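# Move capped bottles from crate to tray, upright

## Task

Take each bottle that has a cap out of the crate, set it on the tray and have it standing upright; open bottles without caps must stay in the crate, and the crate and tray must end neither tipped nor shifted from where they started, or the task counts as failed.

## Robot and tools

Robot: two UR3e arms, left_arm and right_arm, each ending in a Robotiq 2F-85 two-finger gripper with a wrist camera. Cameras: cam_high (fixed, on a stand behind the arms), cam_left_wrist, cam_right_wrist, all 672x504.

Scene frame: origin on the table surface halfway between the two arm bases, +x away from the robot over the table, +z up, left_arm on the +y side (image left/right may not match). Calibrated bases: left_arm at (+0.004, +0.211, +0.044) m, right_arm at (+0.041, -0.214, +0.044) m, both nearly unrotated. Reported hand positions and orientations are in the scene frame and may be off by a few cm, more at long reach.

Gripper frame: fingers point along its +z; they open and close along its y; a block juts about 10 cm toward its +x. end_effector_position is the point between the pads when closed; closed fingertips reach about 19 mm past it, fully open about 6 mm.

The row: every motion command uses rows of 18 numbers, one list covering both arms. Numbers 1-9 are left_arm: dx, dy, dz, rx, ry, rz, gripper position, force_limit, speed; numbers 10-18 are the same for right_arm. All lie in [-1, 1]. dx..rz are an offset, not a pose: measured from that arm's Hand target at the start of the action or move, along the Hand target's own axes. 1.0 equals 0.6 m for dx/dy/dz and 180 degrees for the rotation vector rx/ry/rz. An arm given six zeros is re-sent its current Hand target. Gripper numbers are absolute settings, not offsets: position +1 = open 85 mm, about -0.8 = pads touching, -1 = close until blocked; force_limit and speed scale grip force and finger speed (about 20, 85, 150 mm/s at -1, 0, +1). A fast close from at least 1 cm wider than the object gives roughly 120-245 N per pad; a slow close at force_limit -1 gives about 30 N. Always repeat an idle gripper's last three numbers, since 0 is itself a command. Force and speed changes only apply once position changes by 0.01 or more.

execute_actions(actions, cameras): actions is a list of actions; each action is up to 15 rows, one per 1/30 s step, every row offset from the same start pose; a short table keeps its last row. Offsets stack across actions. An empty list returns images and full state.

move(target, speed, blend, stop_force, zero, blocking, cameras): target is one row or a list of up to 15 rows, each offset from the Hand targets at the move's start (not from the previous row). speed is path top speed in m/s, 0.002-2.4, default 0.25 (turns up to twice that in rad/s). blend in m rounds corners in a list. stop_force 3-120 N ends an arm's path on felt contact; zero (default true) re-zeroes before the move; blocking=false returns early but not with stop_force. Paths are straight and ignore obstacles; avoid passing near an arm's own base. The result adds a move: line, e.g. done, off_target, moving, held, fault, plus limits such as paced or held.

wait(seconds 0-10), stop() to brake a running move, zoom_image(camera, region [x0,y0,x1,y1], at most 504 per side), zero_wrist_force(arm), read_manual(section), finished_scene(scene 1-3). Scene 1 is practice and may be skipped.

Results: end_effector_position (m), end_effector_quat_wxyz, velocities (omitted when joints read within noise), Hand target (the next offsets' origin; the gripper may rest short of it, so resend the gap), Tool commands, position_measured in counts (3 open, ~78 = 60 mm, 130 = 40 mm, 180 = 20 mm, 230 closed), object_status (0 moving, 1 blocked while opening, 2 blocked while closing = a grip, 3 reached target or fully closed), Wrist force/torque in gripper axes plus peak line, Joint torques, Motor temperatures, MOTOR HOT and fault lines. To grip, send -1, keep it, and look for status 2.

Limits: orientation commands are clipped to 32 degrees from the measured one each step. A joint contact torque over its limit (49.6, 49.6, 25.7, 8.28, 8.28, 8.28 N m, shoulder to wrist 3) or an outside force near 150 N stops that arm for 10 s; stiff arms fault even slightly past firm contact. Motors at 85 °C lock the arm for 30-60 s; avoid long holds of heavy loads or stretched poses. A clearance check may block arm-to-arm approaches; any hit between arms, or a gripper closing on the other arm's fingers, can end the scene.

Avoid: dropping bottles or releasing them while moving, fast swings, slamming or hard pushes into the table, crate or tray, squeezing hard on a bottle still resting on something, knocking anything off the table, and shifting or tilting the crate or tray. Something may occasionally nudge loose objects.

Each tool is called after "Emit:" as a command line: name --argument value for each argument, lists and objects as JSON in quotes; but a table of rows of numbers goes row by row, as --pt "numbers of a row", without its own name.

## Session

Emit:
execute_actions --actions '[]'

Emit:
zoom_image --camera "cam_high" --region '[168, 60, 520, 324]'

Scene clock: 0.00 s.
left_arm: end_effector_position=(+0.5898, +0.4652, +0.1949) position_measured=3 object_status=3 end_effector_quat_wxyz=(-0.072, +0.827, -0.207, +0.519) | right_arm: end_effector_position=(+0.3185, -0.1813, +0.2723) position_measured=3 object_status=3 end_effector_quat_wxyz=(+0.254, +0.836, -0.360, +0.327)
Joint positions: left_arm=[0.38 -0.565 1.016 -3.077 -1.985 -2.534] | right_arm=[4.434 -1.43 -1.457 -2.518 1.025 -0.814]
Joint velocities: within noise
Joint torques (N m): no reading
Motor temperatures (°C): left_arm=[30 32 29 33 40 35] | right_arm=[27 27 37 41 41 36]
Wrist force (N): no reading
Wrist torque (N m): no reading
Wrist force, peak (N): no reading
Hand target: left_arm +0.5898, +0.4652, +0.1949; -0.072, +0.827, -0.207, +0.519 | right_arm +0.3185, -0.1813, +0.2723; +0.254, +0.836, -0.360, +0.327
Tool commands: left_gripper/position=+1.0 left_gripper/force_limit=+1.0 left_gripper/speed=+1.0 right_gripper/position=+1.0 right_gripper/force_limit=+1.0 right_gripper/speed=+1.0

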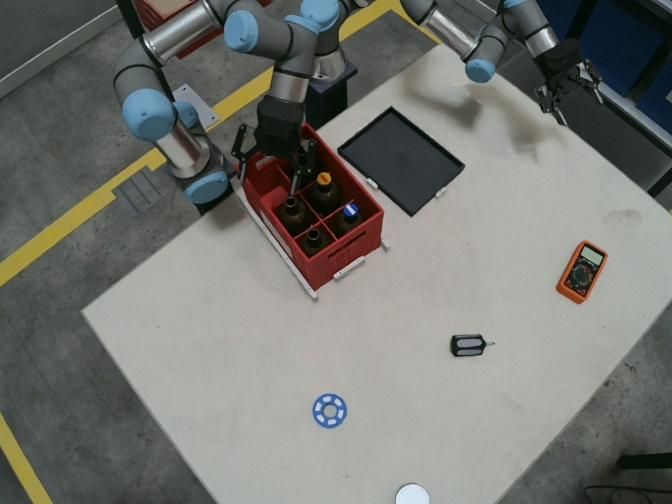

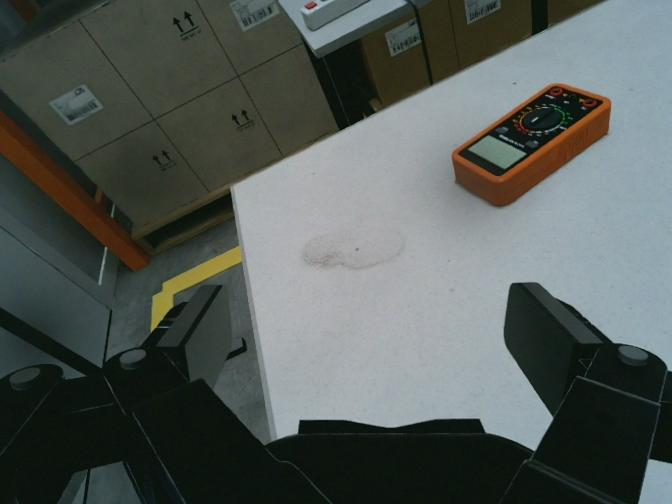

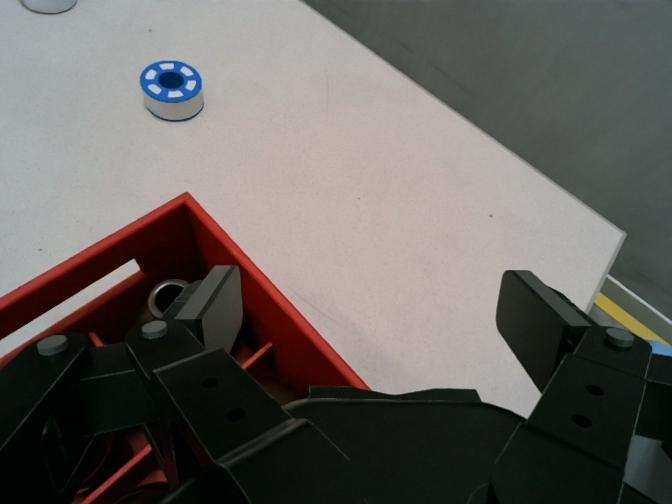

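Scaled by 1.432 from the camera's 672x504 image, which has a finer 960x720 frame.

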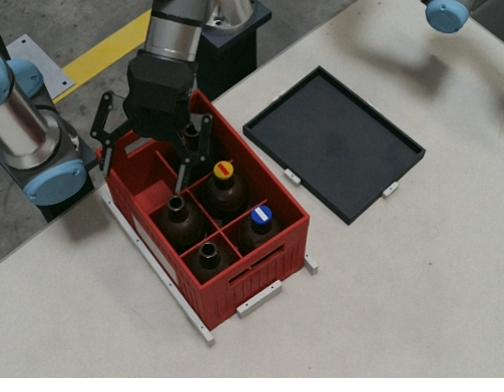

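Emit:
move --target '[0,0,0,0,0,0,1,1,1,-0.0575,-0.1587,-0.0170,0.3636,-0.0096,-0.3390,0,0,-1]' --speed 0.3 --cameras '["cam_right_wrist"]'

Scene clock: 99.27 s.
left_arm: end_effector_position=(+0.5898, +0.4652, +0.1949) position_measured=3 object_status=3 end_effector_quat_wxyz=(-0.072, +0.827, -0.207, +0.519) | right_arm: end_effector_position=(+0.3697, -0.1012, +0.2359) position_measured=129 object_status=3 end_effector_quat_wxyz=(-0.099, +0.902, +0.311, +0.284)
Joint positions: left_arm=[0.38 -0.565 1.016 -3.077 -1.985 -2.534] | right_arm=[3.876 -1.112 -2.138 -0.854 1.519 -3.065]
Joint torques (N m): left_arm=[0.18 -22.16 -9.59 -2.38 -0.47 -0.13] | right_arm=[-3 3.57 13.7 2.17 0.77 -1.04]
Wrist force (N): left_arm=[0.1 -0.1 0.2] | right_arm=[1.2 0.6 0.1]
Wrist torque (N m): left_arm=[-0.01 -0.02 0.00] | right_arm=[0.06 -0.15 -0.01]
Wrist force, peak (N): left_arm=[-0.1 0.1 0.4] | right_arm=[1.3 0.6 0.1]
Hand target: left_arm +0.5898, +0.4652, +0.1949; -0.072, +0.827, -0.207, +0.519 | right_arm +0.3697, -0.1012, +0.2358; -0.099, +0.902, +0.311, +0.284
Off the commanded pose: left_arm 0.000 m, 0 deg | right_arm 0.000 m, 0 deg.
move: done
Images, in order (width x height): cam_right_wrist 672x504.

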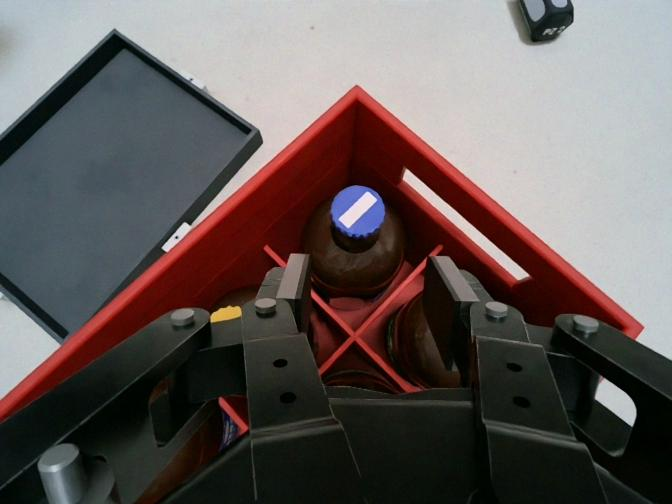

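Emit:
move --target '[0,0,0,0,0,0,1,1,1,0.0092,0.0015,0.1730,0,0,0,0,0,-1]' --speed 0.06 --stop_force 8

Emit:
execute_actions --actions '[[[0,0,0,0,0,0,1,1,1,0,0,0,0,0,0,-1,0,-1]],[[0,0,0,0,0,0,1,1,1,0,0,0,0,0,0,-1,0,-1]],[[0,0,0,0,0,0,1,1,1,0,0,0,0,0,0,-1,0,-1]]]' --cameras '["cam_right_wrist"]'

Scene clock: 110.63 s.
left_arm: end_effector_position=(+0.5898, +0.4652, +0.1949) position_measured=3 object_status=3 end_effector_quat_wxyz=(-0.072, +0.827, -0.207, +0.519) | right_arm: end_effector_position=(+0.4206, -0.0624, +0.1540) position_measured=129 object_status=3 end_effector_quat_wxyz=(-0.099, +0.902, +0.311, +0.284)
Joint positions: left_arm=[0.38 -0.565 1.016 -3.077 -1.985 -2.534] | right_arm=[3.848 -1.582 -2.216 -0.305 1.536 -3.088]
Joint torques (N m): left_arm=[0.25 -22.11 -9.37 -2.33 -0.39 -0.01] | right_arm=[-2.73 7.67 11.9 3.3 0.78 -1.08]
Wrist force (N): left_arm=[-0.2 -0.1 0.2] | right_arm=[1.1 0.7 -0.1]
Wrist torque (N m): left_arm=[-0.01 0.03 0.00] | right_arm=[0.09 -0.13 -0.01]
Wrist force, peak (N): left_arm=[0.0 0.3 0.3] | right_arm=[1.5 0.6 -0.5]
Hand target: left_arm +0.5898, +0.4652, +0.1949; -0.072, +0.827, -0.207, +0.519 | right_arm +0.4206, -0.0624, +0.1540; -0.099, +0.902, +0.311, +0.284
Off the commanded pose: left_arm 0.000 m, 0 deg | right_arm 0.000 m, 0 deg.
move: done

Scene clock: 112.33 s.
left_arm: end_effector_position=(+0.5898, +0.4652, +0.1949) position_measured=3 object_status=3 end_effector_quat_wxyz=(-0.072, +0.827, -0.207, +0.519) | right_arm: end_effector_position=(+0.4206, -0.0624, +0.1540) position_measured=166 object_status=2 end_effector_quat_wxyz=(-0.099, +0.902, +0.311, +0.284)
Joint positions: left_arm=[0.38 -0.565 1.016 -3.077 -1.985 -2.534] | right_arm=[3.848 -1.582 -2.216 -0.305 1.536 -3.088]
Joint torques (N m): left_arm=[-0.11 -22.22 -9.31 -2.31 -0.4 -0.04] | right_arm=[-2.83 9.7 9.57 2.08 -0.6 -0.86]
Wrist force (N): left_arm=[0.0 0.1 0.1] | right_arm=[2.2 -0.2 -2.4]
Wrist torque (N m): left_arm=[0.01 -0.01 0.00] | right_arm=[0.04 -0.13 -0.04]
Wrist force, peak (N): left_arm=[-0.1 -0.1 0.3] | right_arm=[2.4 -0.2 -2.8]
Hand target: left_arm +0.5898, +0.4652, +0.1949; -0.072, +0.827, -0.207, +0.519 | right_arm +0.4206, -0.0624, +0.1540; -0.099, +0.902, +0.311, +0.284
Off the commanded pose: left_arm 0.000 m, 0 deg | right_arm 0.000 m, 0 deg.
Images, in order (width x height): cam_right_wrist 672x504.

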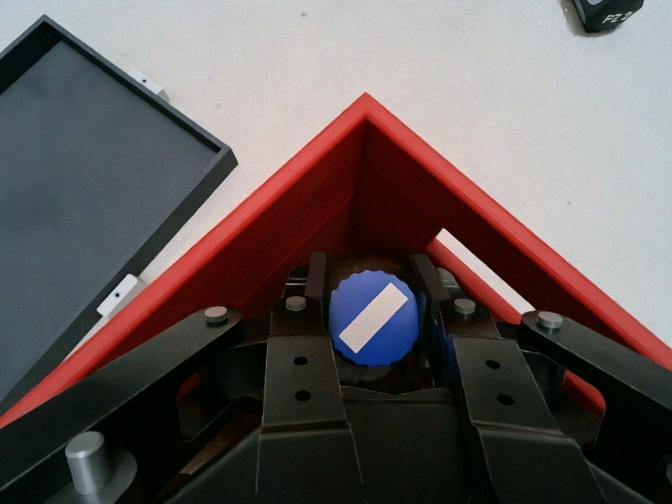

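Emit:
move --pt "0 0 0 0 0 0 1 1 1 0.1826 0 -0.2608 0 0 0 -1 0 -1" --pt "0 0 0 0 0 0 1 1 1 0.2712 -0.1533 -0.1988 0.0351 0 -0.0501 -1 0 -1" --pt "0 0 0 0 0 0 1 1 1 0.2893 -0.3442 -0.0130 0.0701 0 -0.1001 -1 0 -1" --pt "0 0 0 0 0 0 1 1 1 0.2033 -0.3442 0.1098 0.0701 0 -0.1001 -1 0 -1" --speed '[0.15,0.2,0.2,0.15]' --blend '[0.005,0.02,0.03,0]'

Emit:
move --target '[0,0,0,0,0,0,1,1,1,-0.0239,0,0.0341,0,0,0,-1,0,-1]' --speed 0.03 --stop_force 3.5 --cameras '["cam_high"]'

Scene clock: 164.40 s.
left_arm: end_effector_position=(+0.5898, +0.4652, +0.1949) position_measured=3 object_status=3 end_effector_quat_wxyz=(-0.072, +0.827, -0.207, +0.519) | right_arm: end_effector_position=(+0.4017, +0.1851, +0.1703) position_measured=166 object_status=2 end_effector_quat_wxyz=(-0.151, +0.826, +0.477, +0.260)
Joint positions: left_arm=[0.38 -0.565 1.016 -3.077 -1.985 -2.534] | right_arm=[4.213 -2.05 -1.509 -0.543 1.546 -3.104]
Joint torques (N m): left_arm=[-0.18 -22.37 -9.59 -2.25 -0.43 -0.15] | right_arm=[1.68 17.49 11.88 4.38 -0.97 -1.09]
Wrist force (N): left_arm=[0.0 0.0 0.1] | right_arm=[-1.7 0.7 4.9]
Wrist torque (N m): left_arm=[0.01 0.01 0.00] | right_arm=[0.08 -0.13 -0.01]
Wrist force, peak (N): left_arm=[-0.4 -0.2 0.2] | right_arm=[-4.0 0.8 6.9]
Hand target: left_arm +0.5898, +0.4652, +0.1949; -0.072, +0.827, -0.207, +0.519 | right_arm +0.4017, +0.1851, +0.1703; -0.151, +0.826, +0.477, +0.260
Off the commanded pose: left_arm 0.000 m, 0 deg | right_arm 0.000 m, 0 deg.
move: done

Scene clock: 166.37 s.
left_arm: end_effector_position=(+0.5898, +0.4652, +0.1949) position_measured=3 object_status=3 end_effector_quat_wxyz=(-0.072, +0.827, -0.207, +0.519) | right_arm: end_effector_position=(+0.4017, +0.1851, +0.1523) position_measured=166 object_status=2 end_effector_quat_wxyz=(-0.151, +0.826, +0.477, +0.260)
Joint positions: left_arm=[0.38 -0.565 1.016 -3.077 -1.985 -2.534] | right_arm=[4.213 -2.083 -1.551 -0.469 1.546 -3.104]
Joint torques (N m): left_arm=[-0.3 -22.62 -9.38 -2.28 -0.48 -0.16] | right_arm=[0.19 20.1 14.49 2.14 -0.72 0.51]
Wrist force (N): left_arm=[-0.1 -0.1 0.1] | right_arm=[-1.0 0.5 2.2]
Wrist torque (N m): left_arm=[-0.01 0.02 0.00] | right_arm=[0.07 -0.19 -0.01]
Wrist force, peak (N): left_arm=[0.0 0.0 0.3] | right_arm=[3.6 0.1 -7.1]
Hand target: left_arm +0.5898, +0.4652, +0.1949; -0.072, +0.827, -0.207, +0.519 | right_arm +0.4017, +0.1851, +0.1523; -0.151, +0.826, +0.477, +0.260 (not the last commanded pose)
Off the commanded pose: left_arm 0.000 m, 0 deg | right_arm 0.007 m, 0 deg.
move: contact (right_arm)
Images, in order (width x height): cam_high 672x504.

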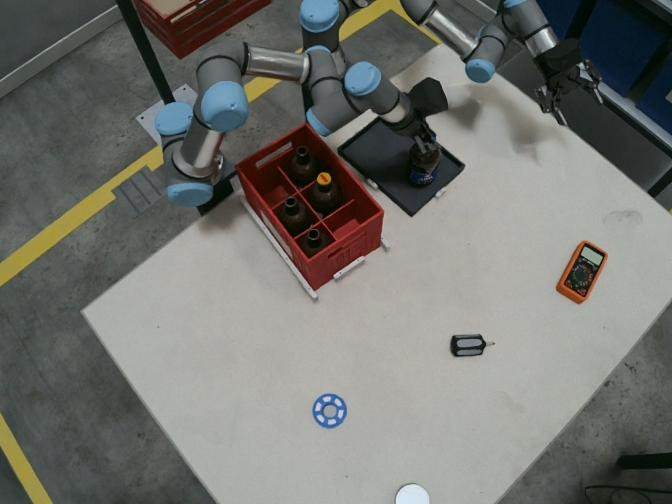

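Emit:
move --target '[0,0,0,0,0,0,1,1,1,-0.0010,0,0.0014,0,0,0,-1,0,-1]' --speed 0.02

Emit:
execute_actions --actions '[[[0,0,0,0,0,0,1,1,1,0,0,0,0,0,0,0,0,-1]],[[0,0,0,0,0,0,1,1,1,0,0,0,0,0,0,0,0,-1]]]'

Emit:
move --pt "0 0 0 0 0 0 1 1 1 0 0 -0.05 0 0 0 0 0 -1" --pt "0 0 0 0 0 0 1 1 1 0.0197 0.0252 -0.2885 -0.0255 0 0.0364 0 0 -1" --pt "0 0 0 0 0 0 1 1 1 -0.2457 0.1 -0.344 -0.0701 0 0.1001 0 0 -1" --speed '[0.06,0.25,0.25]' --blend '[0.005,0.03,0]' --cameras '["cam_right_wrist","cam_high"]'

Scene clock: 186.70 s.
left_arm: end_effector_position=(+0.5898, +0.4652, +0.1949) position_measured=3 object_status=3 end_effector_quat_wxyz=(-0.072, +0.827, -0.207, +0.519) | right_arm: end_effector_position=(+0.4017, +0.1851, +0.1515) position_measured=166 object_status=2 end_effector_quat_wxyz=(-0.151, +0.826, +0.477, +0.260)
Joint positions: left_arm=[0.38 -0.565 1.016 -3.077 -1.985 -2.534] | right_arm=[4.213 -2.084 -1.553 -0.465 1.546 -3.104]
Joint torques (N m): left_arm=[0.27 -22.37 -9.49 -2.23 -0.39 -0.1] | right_arm=[-1.99 11.91 6.96 2.34 -0.84 0.59]
Wrist force (N): left_arm=[0.0 0.0 0.2] | right_arm=[3.2 0.4 -6.1]
Wrist torque (N m): left_arm=[0.00 0.00 0.00] | right_arm=[0.07 -0.22 -0.01]
Wrist force, peak (N): left_arm=[0.1 0.0 0.4] | right_arm=[3.2 0.4 -6.1]
Hand target: left_arm +0.5898, +0.4652, +0.1949; -0.072, +0.827, -0.207, +0.519 | right_arm +0.4017, +0.1851, +0.1513; -0.151, +0.826, +0.477, +0.260
Off the commanded pose: left_arm 0.000 m, 0 deg | right_arm 0.000 m, 0 deg.
move: done

Scene clock: 187.90 s.
left_arm: end_effector_position=(+0.5898, +0.4652, +0.1949) position_measured=3 object_status=3 end_effector_quat_wxyz=(-0.072, +0.827, -0.207, +0.519) | right_arm: end_effector_position=(+0.4017, +0.1851, +0.1513) position_measured=129 object_status=3 end_effector_quat_wxyz=(-0.151, +0.826, +0.477, +0.260)
Joint positions: left_arm=[0.38 -0.565 1.016 -3.077 -1.985 -2.534] | right_arm=[4.213 -2.085 -1.553 -0.465 1.546 -3.104]
Joint torques (N m): left_arm=[-0.28 -22.68 -9.4 -2.23 -0.4 -0.1] | right_arm=[-1.18 18.19 12.78 2.89 -0.84 0.58]
Wrist force (N): left_arm=[-0.1 0.1 0.3] | right_arm=[1.2 0.7 -0.1]
Wrist torque (N m): left_arm=[0.02 0.02 0.00] | right_arm=[0.08 -0.14 -0.01]
Wrist force, peak (N): left_arm=[-0.1 0.1 0.3] | right_arm=[3.2 0.4 -6.7]
Hand target: left_arm +0.5898, +0.4652, +0.1949; -0.072, +0.827, -0.207, +0.519 | right_arm +0.4017, +0.1851, +0.1513; -0.151, +0.826, +0.477, +0.260
Off the commanded pose: left_arm 0.000 m, 0 deg | right_arm 0.000 m, 0 deg.

Scene clock: 190.67 s.
left_arm: end_effector_position=(+0.5898, +0.4652, +0.1949) position_measured=3 object_status=3 end_effector_quat_wxyz=(-0.072, +0.827, -0.207, +0.519) | right_arm: end_effector_position=(+0.3344, -0.0521, +0.2357) position_measured=129 object_status=3 end_effector_quat_wxyz=(-0.099, +0.902, +0.311, +0.284)
Joint positions: left_arm=[0.38 -0.565 1.016 -3.077 -1.985 -2.534] | right_arm=[4.237 -0.957 -2.186 -1.007 1.318 -2.761]
Joint torques (N m): left_arm=[0.05 -23.1 -9.63 -2.2 -0.37 -0.18] | right_arm=[2.36 5.48 9.88 1.26 -1.24 1.09]
Wrist force (N): left_arm=[-0.1 -0.2 -0.1] | right_arm=[1.2 0.5 0.1]
Wrist torque (N m): left_arm=[-0.03 0.01 0.00] | right_arm=[0.05 -0.14 -0.04]
Wrist force, peak (N): left_arm=[0.0 -0.1 0.3] | right_arm=[2.0 0.5 -1.0]
Hand target: left_arm +0.5898, +0.4652, +0.1949; -0.072, +0.827, -0.207, +0.519 | right_arm +0.3344, -0.0522, +0.2357; -0.099, +0.902, +0.311, +0.284
Off the commanded pose: left_arm 0.000 m, 0 deg | right_arm 0.000 m, 0 deg.
move: done
Images, in order (width x height): cam_high 672x504, cam_right_wrist 672x504.

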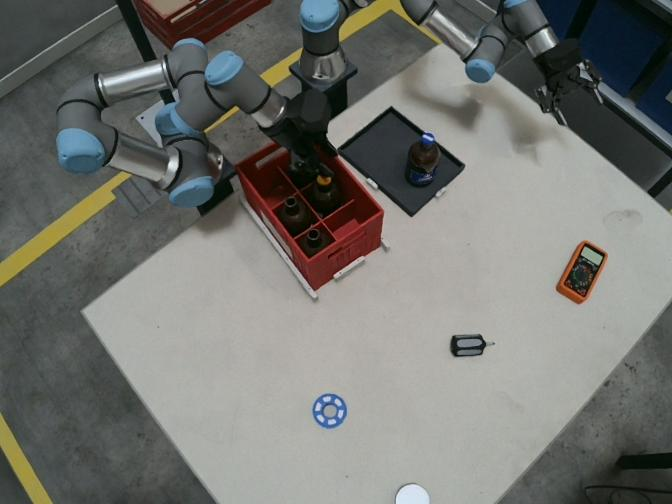

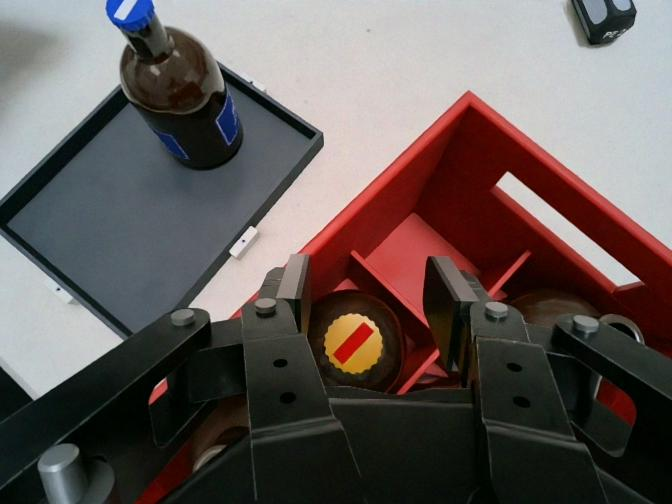

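Emit:
move --target '[0,0,0,0,0,0,1,1,1,-0.09,-0.0042,0.1033,0,0,0,0,0,-1]' --speed 0.06 --stop_force 8 --cameras '["cam_right_wrist"]'

Scene clock: 207.47 s.
left_arm: end_effector_position=(+0.5898, +0.4652, +0.1949) position_measured=3 object_status=3 end_effector_quat_wxyz=(-0.072, +0.827, -0.207, +0.519) | right_arm: end_effector_position=(+0.3259, -0.0555, +0.1540) position_measured=129 object_status=3 end_effector_quat_wxyz=(-0.099, +0.902, +0.311, +0.284)
Joint positions: left_arm=[0.38 -0.565 1.016 -3.077 -1.985 -2.534] | right_arm=[4.283 -0.979 -2.57 -0.613 1.294 -2.721]
Joint torques (N m): left_arm=[-0.06 -22.9 -9.22 -2.32 -0.42 -0.16] | right_arm=[-2.76 0.89 9.22 3.21 0.35 -1.12]
Wrist force (N): left_arm=[-0.2 -0.1 0.1] | right_arm=[1.2 0.7 0.0]
Wrist torque (N m): left_arm=[-0.01 0.03 0.00] | right_arm=[0.08 -0.16 -0.01]
Wrist force, peak (N): left_arm=[-0.2 0.0 0.3] | right_arm=[1.5 0.5 -0.3]
Hand target: left_arm +0.5898, +0.4652, +0.1949; -0.072, +0.827, -0.207, +0.519 | right_arm +0.3259, -0.0555, +0.1540; -0.099, +0.902, +0.311, +0.284
Off the commanded pose: left_arm 0.000 m, 0 deg | right_arm 0.000 m, 0 deg.
move: done
Images, in order (width x height): cam_right_wrist 672x504.

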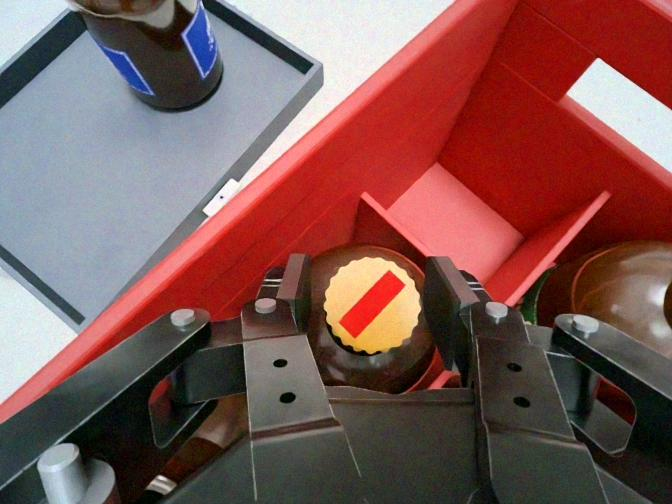

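Emit:
execute_actions --actions '[[[0,0,0,0,0,0,1,1,1,0,0,0,0,0,0,-1,0,-1]],[[0,0,0,0,0,0,1,1,1,0,0,0,0,0,0,-1,0,-1]],[[0,0,0,0,0,0,1,1,1,0,0,0,0,0,0,-1,0,-1]]]'

Emit:
move --pt "0 0 0 0 0 0 1 1 1 0.1826 0 -0.2608 0 0 0 -1 0 -1" --pt "0 0 0 0 0 0 1 1 1 0.2712 -0.1598 -0.1988 0.0541 0 -0.0773 -1 0 -1" --pt "0 0 0 0 0 0 1 1 1 0.2665 -0.3553 -0.0290 0.1657 0 -0.2367 -1 0 -1" --pt "0 0 0 0 0 0 1 1 1 0.1805 -0.3553 0.0938 0.1657 0 -0.2367 -1 0 -1" --speed '[0.15,0.2,0.2,0.15]' --blend '[0.005,0.02,0.03,0]'

Emit:
move --target '[0,0,0,0,0,0,1,1,1,-0.0239,0,0.0341,0,0,0,-1,0,-1]' --speed 0.03 --stop_force 3.5 --cameras '["cam_right_wrist","cam_high"]'

Scene clock: 236.37 s.
left_arm: end_effector_position=(+0.5898, +0.4652, +0.1949) position_measured=3 object_status=3 end_effector_quat_wxyz=(-0.072, +0.827, -0.207, +0.519) | right_arm: end_effector_position=(+0.3259, -0.0555, +0.1540) position_measured=166 object_status=2 end_effector_quat_wxyz=(-0.099, +0.902, +0.311, +0.284)
Joint positions: left_arm=[0.38 -0.565 1.016 -3.077 -1.985 -2.534] | right_arm=[4.283 -0.979 -2.57 -0.613 1.294 -2.721]
Joint torques (N m): left_arm=[-0.28 -22.67 -9.35 -2.13 -0.47 -0.04] | right_arm=[-2.5 1.07 9.28 0.84 -0.86 -1.07]
Wrist force (N): left_arm=[0.0 0.2 0.1] | right_arm=[3.4 -0.1 -5.5]
Wrist torque (N m): left_arm=[0.03 0.01 0.00] | right_arm=[0.09 -0.13 -0.01]
Wrist force, peak (N): left_arm=[-0.3 0.1 0.3] | right_arm=[3.4 -0.2 -5.7]
Hand target: left_arm +0.5898, +0.4652, +0.1949; -0.072, +0.827, -0.207, +0.519 | right_arm +0.3259, -0.0555, +0.1540; -0.099, +0.902, +0.311, +0.284
Off the commanded pose: left_arm 0.000 m, 0 deg | right_arm 0.000 m, 0 deg.

Scene clock: 241.37 s.
left_arm: end_effector_position=(+0.5898, +0.4652, +0.1949) position_measured=3 object_status=3 end_effector_quat_wxyz=(-0.072, +0.827, -0.207, +0.519) | right_arm: end_effector_position=(+0.2898, +0.1869, +0.1703) position_measured=166 object_status=2 end_effector_quat_wxyz=(-0.213, +0.674, +0.675, +0.212)
Joint positions: left_arm=[0.38 -0.565 1.016 -3.077 -1.985 -2.534] | right_arm=[4.295 -1.878 -1.751 -0.509 1.796 -3.472]
Joint torques (N m): left_arm=[0.04 -22.73 -9.24 -2.11 -0.44 -0.07] | right_arm=[1.75 14.37 11.44 4.33 -0.14 1.14]
Wrist force (N): left_arm=[0.0 0.0 0.2] | right_arm=[-1.8 0.7 4.4]
Wrist torque (N m): left_arm=[0.00 0.00 0.00] | right_arm=[0.07 -0.20 -0.05]
Wrist force, peak (N): left_arm=[0.2 0.1 0.3] | right_arm=[-3.7 1.0 6.8]
Hand target: left_arm +0.5898, +0.4652, +0.1949; -0.072, +0.827, -0.207, +0.519 | right_arm +0.2898, +0.1869, +0.1702; -0.213, +0.674, +0.675, +0.212
Off the commanded pose: left_arm 0.000 m, 0 deg | right_arm 0.000 m, 0 deg.
move: done

Scene clock: 243.40 s.
left_arm: end_effector_position=(+0.5898, +0.4652, +0.1949) position_measured=3 object_status=3 end_effector_quat_wxyz=(-0.072, +0.827, -0.207, +0.519) | right_arm: end_effector_position=(+0.2897, +0.1869, +0.1521) position_measured=166 object_status=2 end_effector_quat_wxyz=(-0.213, +0.674, +0.675, +0.212)
Joint positions: left_arm=[0.38 -0.565 1.016 -3.077 -1.985 -2.534] | right_arm=[4.295 -1.916 -1.795 -0.427 1.796 -3.472]
Joint torques (N m): left_arm=[-0.3 -23.25 -9.39 -2.18 -0.46 -0.1] | right_arm=[-3.02 17.03 13.38 1.77 0.02 0.42]
Wrist force (N): left_arm=[0.1 0.0 0.0] | right_arm=[0.2 0.5 2.1]
Wrist torque (N m): left_arm=[-0.01 -0.01 0.00] | right_arm=[0.09 -0.15 -0.06]
Wrist force, peak (N): left_arm=[0.0 0.1 0.3] | right_arm=[6.5 -1.2 -6.8]
Hand target: left_arm +0.5898, +0.4652, +0.1949; -0.072, +0.827, -0.207, +0.519 | right_arm +0.2897, +0.1869, +0.1521; -0.213, +0.674, +0.675, +0.212 (not the last commanded pose)
Off the commanded pose: left_arm 0.000 m, 0 deg | right_arm 0.007 m, 0 deg.
move: contact (right_arm)
Images, in order (width x height): cam_high 672x504, cam_right_wrist 672x504.

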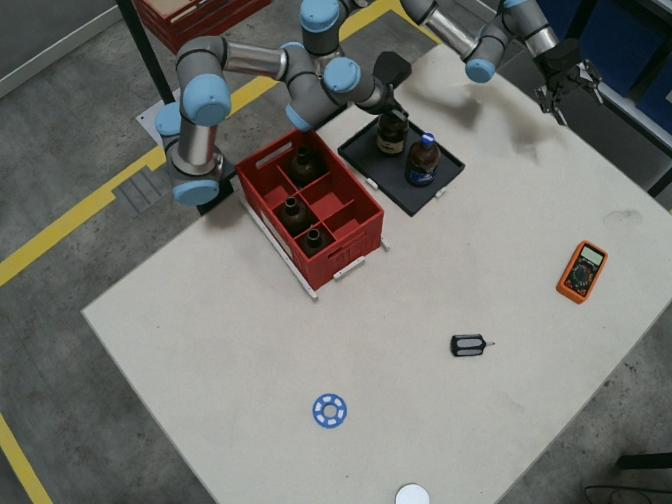

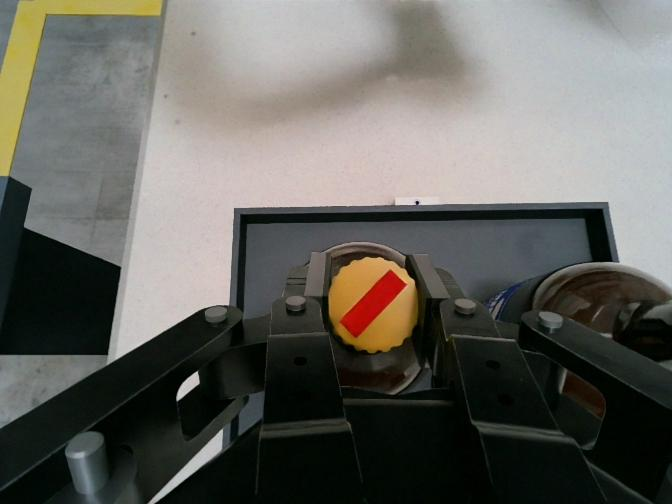

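Emit:
move --target '[0,0,0,0,0,0,1,1,1,-0.0010,0,0.0014,0,0,0,-1,0,-1]' --speed 0.02

Emit:
execute_actions --actions '[[[0,0,0,0,0,0,1,1,1,0,0,0,0,0,0,0,0,-1]],[[0,0,0,0,0,0,1,1,1,0,0,0,0,0,0,0,0,-1]]]'

Emit:
move --pt "0 0 0 0 0 0 1 1 1 0 0 -0.05 0 0 0 0 0 -1" --pt "0 0 0 0 0 0 1 1 1 0 0 -0.2 0 0 0 0 0 -1" --speed '[0.06,0.2]' --blend 0.005 --cameras '["cam_high","cam_right_wrist"]'

Scene clock: 252.10 s.
left_arm: end_effector_position=(+0.5898, +0.4652, +0.1949) position_measured=3 object_status=3 end_effector_quat_wxyz=(-0.072, +0.827, -0.207, +0.519) | right_arm: end_effector_position=(+0.2897, +0.1869, +0.1512) position_measured=166 object_status=2 end_effector_quat_wxyz=(-0.213, +0.674, +0.675, +0.212)
Joint positions: left_arm=[0.38 -0.565 1.016 -3.077 -1.985 -2.534] | right_arm=[4.295 -1.919 -1.798 -0.423 1.796 -3.472]
Joint torques (N m): left_arm=[0.57 -23.04 -9.19 -2.23 -0.41 -0.06] | right_arm=[-3.12 8.78 5.04 1.61 0.33 0.89]
Wrist force (N): left_arm=[0.0 0.1 0.1] | right_arm=[6.2 -0.8 -6.0]
Wrist torque (N m): left_arm=[0.02 -0.01 0.00] | right_arm=[0.13 -0.13 -0.03]
Wrist force, peak (N): left_arm=[0.2 -0.1 0.4] | right_arm=[6.2 -0.8 -6.0]
Hand target: left_arm +0.5898, +0.4652, +0.1949; -0.072, +0.827, -0.207, +0.519 | right_arm +0.2897, +0.1869, +0.1510; -0.213, +0.674, +0.675, +0.212
Off the commanded pose: left_arm 0.000 m, 0 deg | right_arm 0.000 m, 0 deg.
move: done

Scene clock: 253.30 s.
left_arm: end_effector_position=(+0.5898, +0.4652, +0.1949) position_measured=3 object_status=3 end_effector_quat_wxyz=(-0.072, +0.827, -0.207, +0.519) | right_arm: end_effector_position=(+0.2897, +0.1869, +0.1510) position_measured=129 object_status=3 end_effector_quat_wxyz=(-0.213, +0.674, +0.675, +0.212)
Joint positions: left_arm=[0.38 -0.565 1.016 -3.077 -1.985 -2.534] | right_arm=[4.295 -1.919 -1.798 -0.423 1.796 -3.472]
Joint torques (N m): left_arm=[-0.32 -23.06 -9.47 -2.11 -0.53 -0.13] | right_arm=[-1.57 16.04 12.29 2.89 -0.47 0.56]
Wrist force (N): left_arm=[0.1 0.0 0.1] | right_arm=[1.4 0.9 -0.1]
Wrist torque (N m): left_arm=[0.01 0.00 0.00] | right_arm=[0.11 -0.17 -0.05]
Wrist force, peak (N): left_arm=[-0.1 -0.1 0.3] | right_arm=[6.5 -1.0 -6.8]
Hand target: left_arm +0.5898, +0.4652, +0.1949; -0.072, +0.827, -0.207, +0.519 | right_arm +0.2897, +0.1869, +0.1510; -0.213, +0.674, +0.675, +0.212
Off the commanded pose: left_arm 0.000 m, 0 deg | right_arm 0.000 m, 0 deg.

Scene clock: 255.10 s.
left_arm: end_effector_position=(+0.5898, +0.4652, +0.1949) position_measured=3 object_status=3 end_effector_quat_wxyz=(-0.072, +0.827, -0.207, +0.519) | right_arm: end_effector_position=(+0.2899, +0.1181, +0.2493) position_measured=129 object_status=3 end_effector_quat_wxyz=(-0.213, +0.674, +0.675, +0.212)
Joint positions: left_arm=[0.38 -0.565 1.016 -3.077 -1.985 -2.534] | right_arm=[4.199 -1.573 -1.714 -0.873 1.847 -3.556]
Joint torques (N m): left_arm=[-0.27 -23.37 -9.37 -2.11 -0.53 -0.08] | right_arm=[-2.65 12.66 13.82 1.3 1.31 -1.07]
Wrist force (N): left_arm=[0.0 -0.1 0.2] | right_arm=[1.2 0.7 -0.1]
Wrist torque (N m): left_arm=[-0.01 0.00 0.00] | right_arm=[0.08 -0.15 -0.01]
Wrist force, peak (N): left_arm=[0.1 -0.1 0.4] | right_arm=[1.2 0.7 -1.0]
Hand target: left_arm +0.5898, +0.4652, +0.1949; -0.072, +0.827, -0.207, +0.519 | right_arm +0.2899, +0.1180, +0.2493; -0.213, +0.674, +0.675, +0.212
Off the commanded pose: left_arm 0.000 m, 0 deg | right_arm 0.000 m, 0 deg.
move: done
Images, in order (width x height): cam_high 672x504, cam_right_wrist 672x504.

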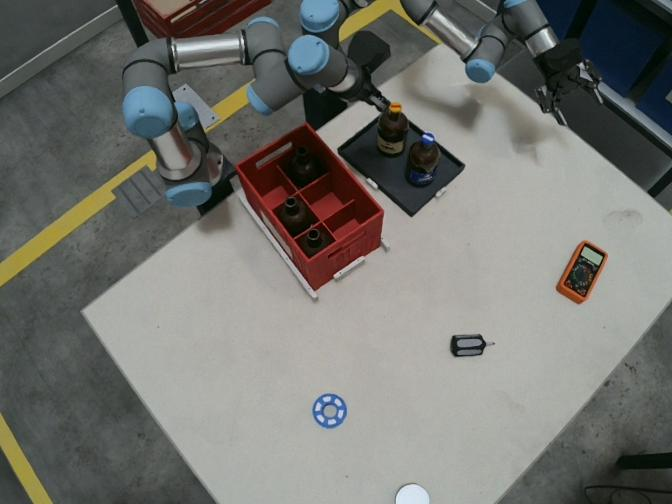

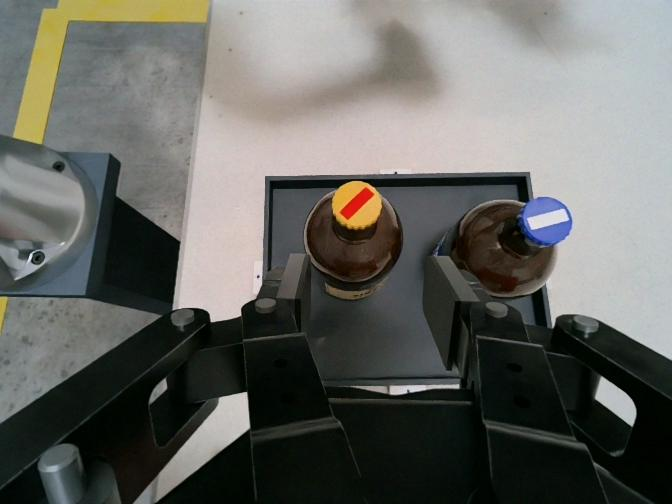

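Emit:
finished_scene --scene 3

The scene is finished: the task was done.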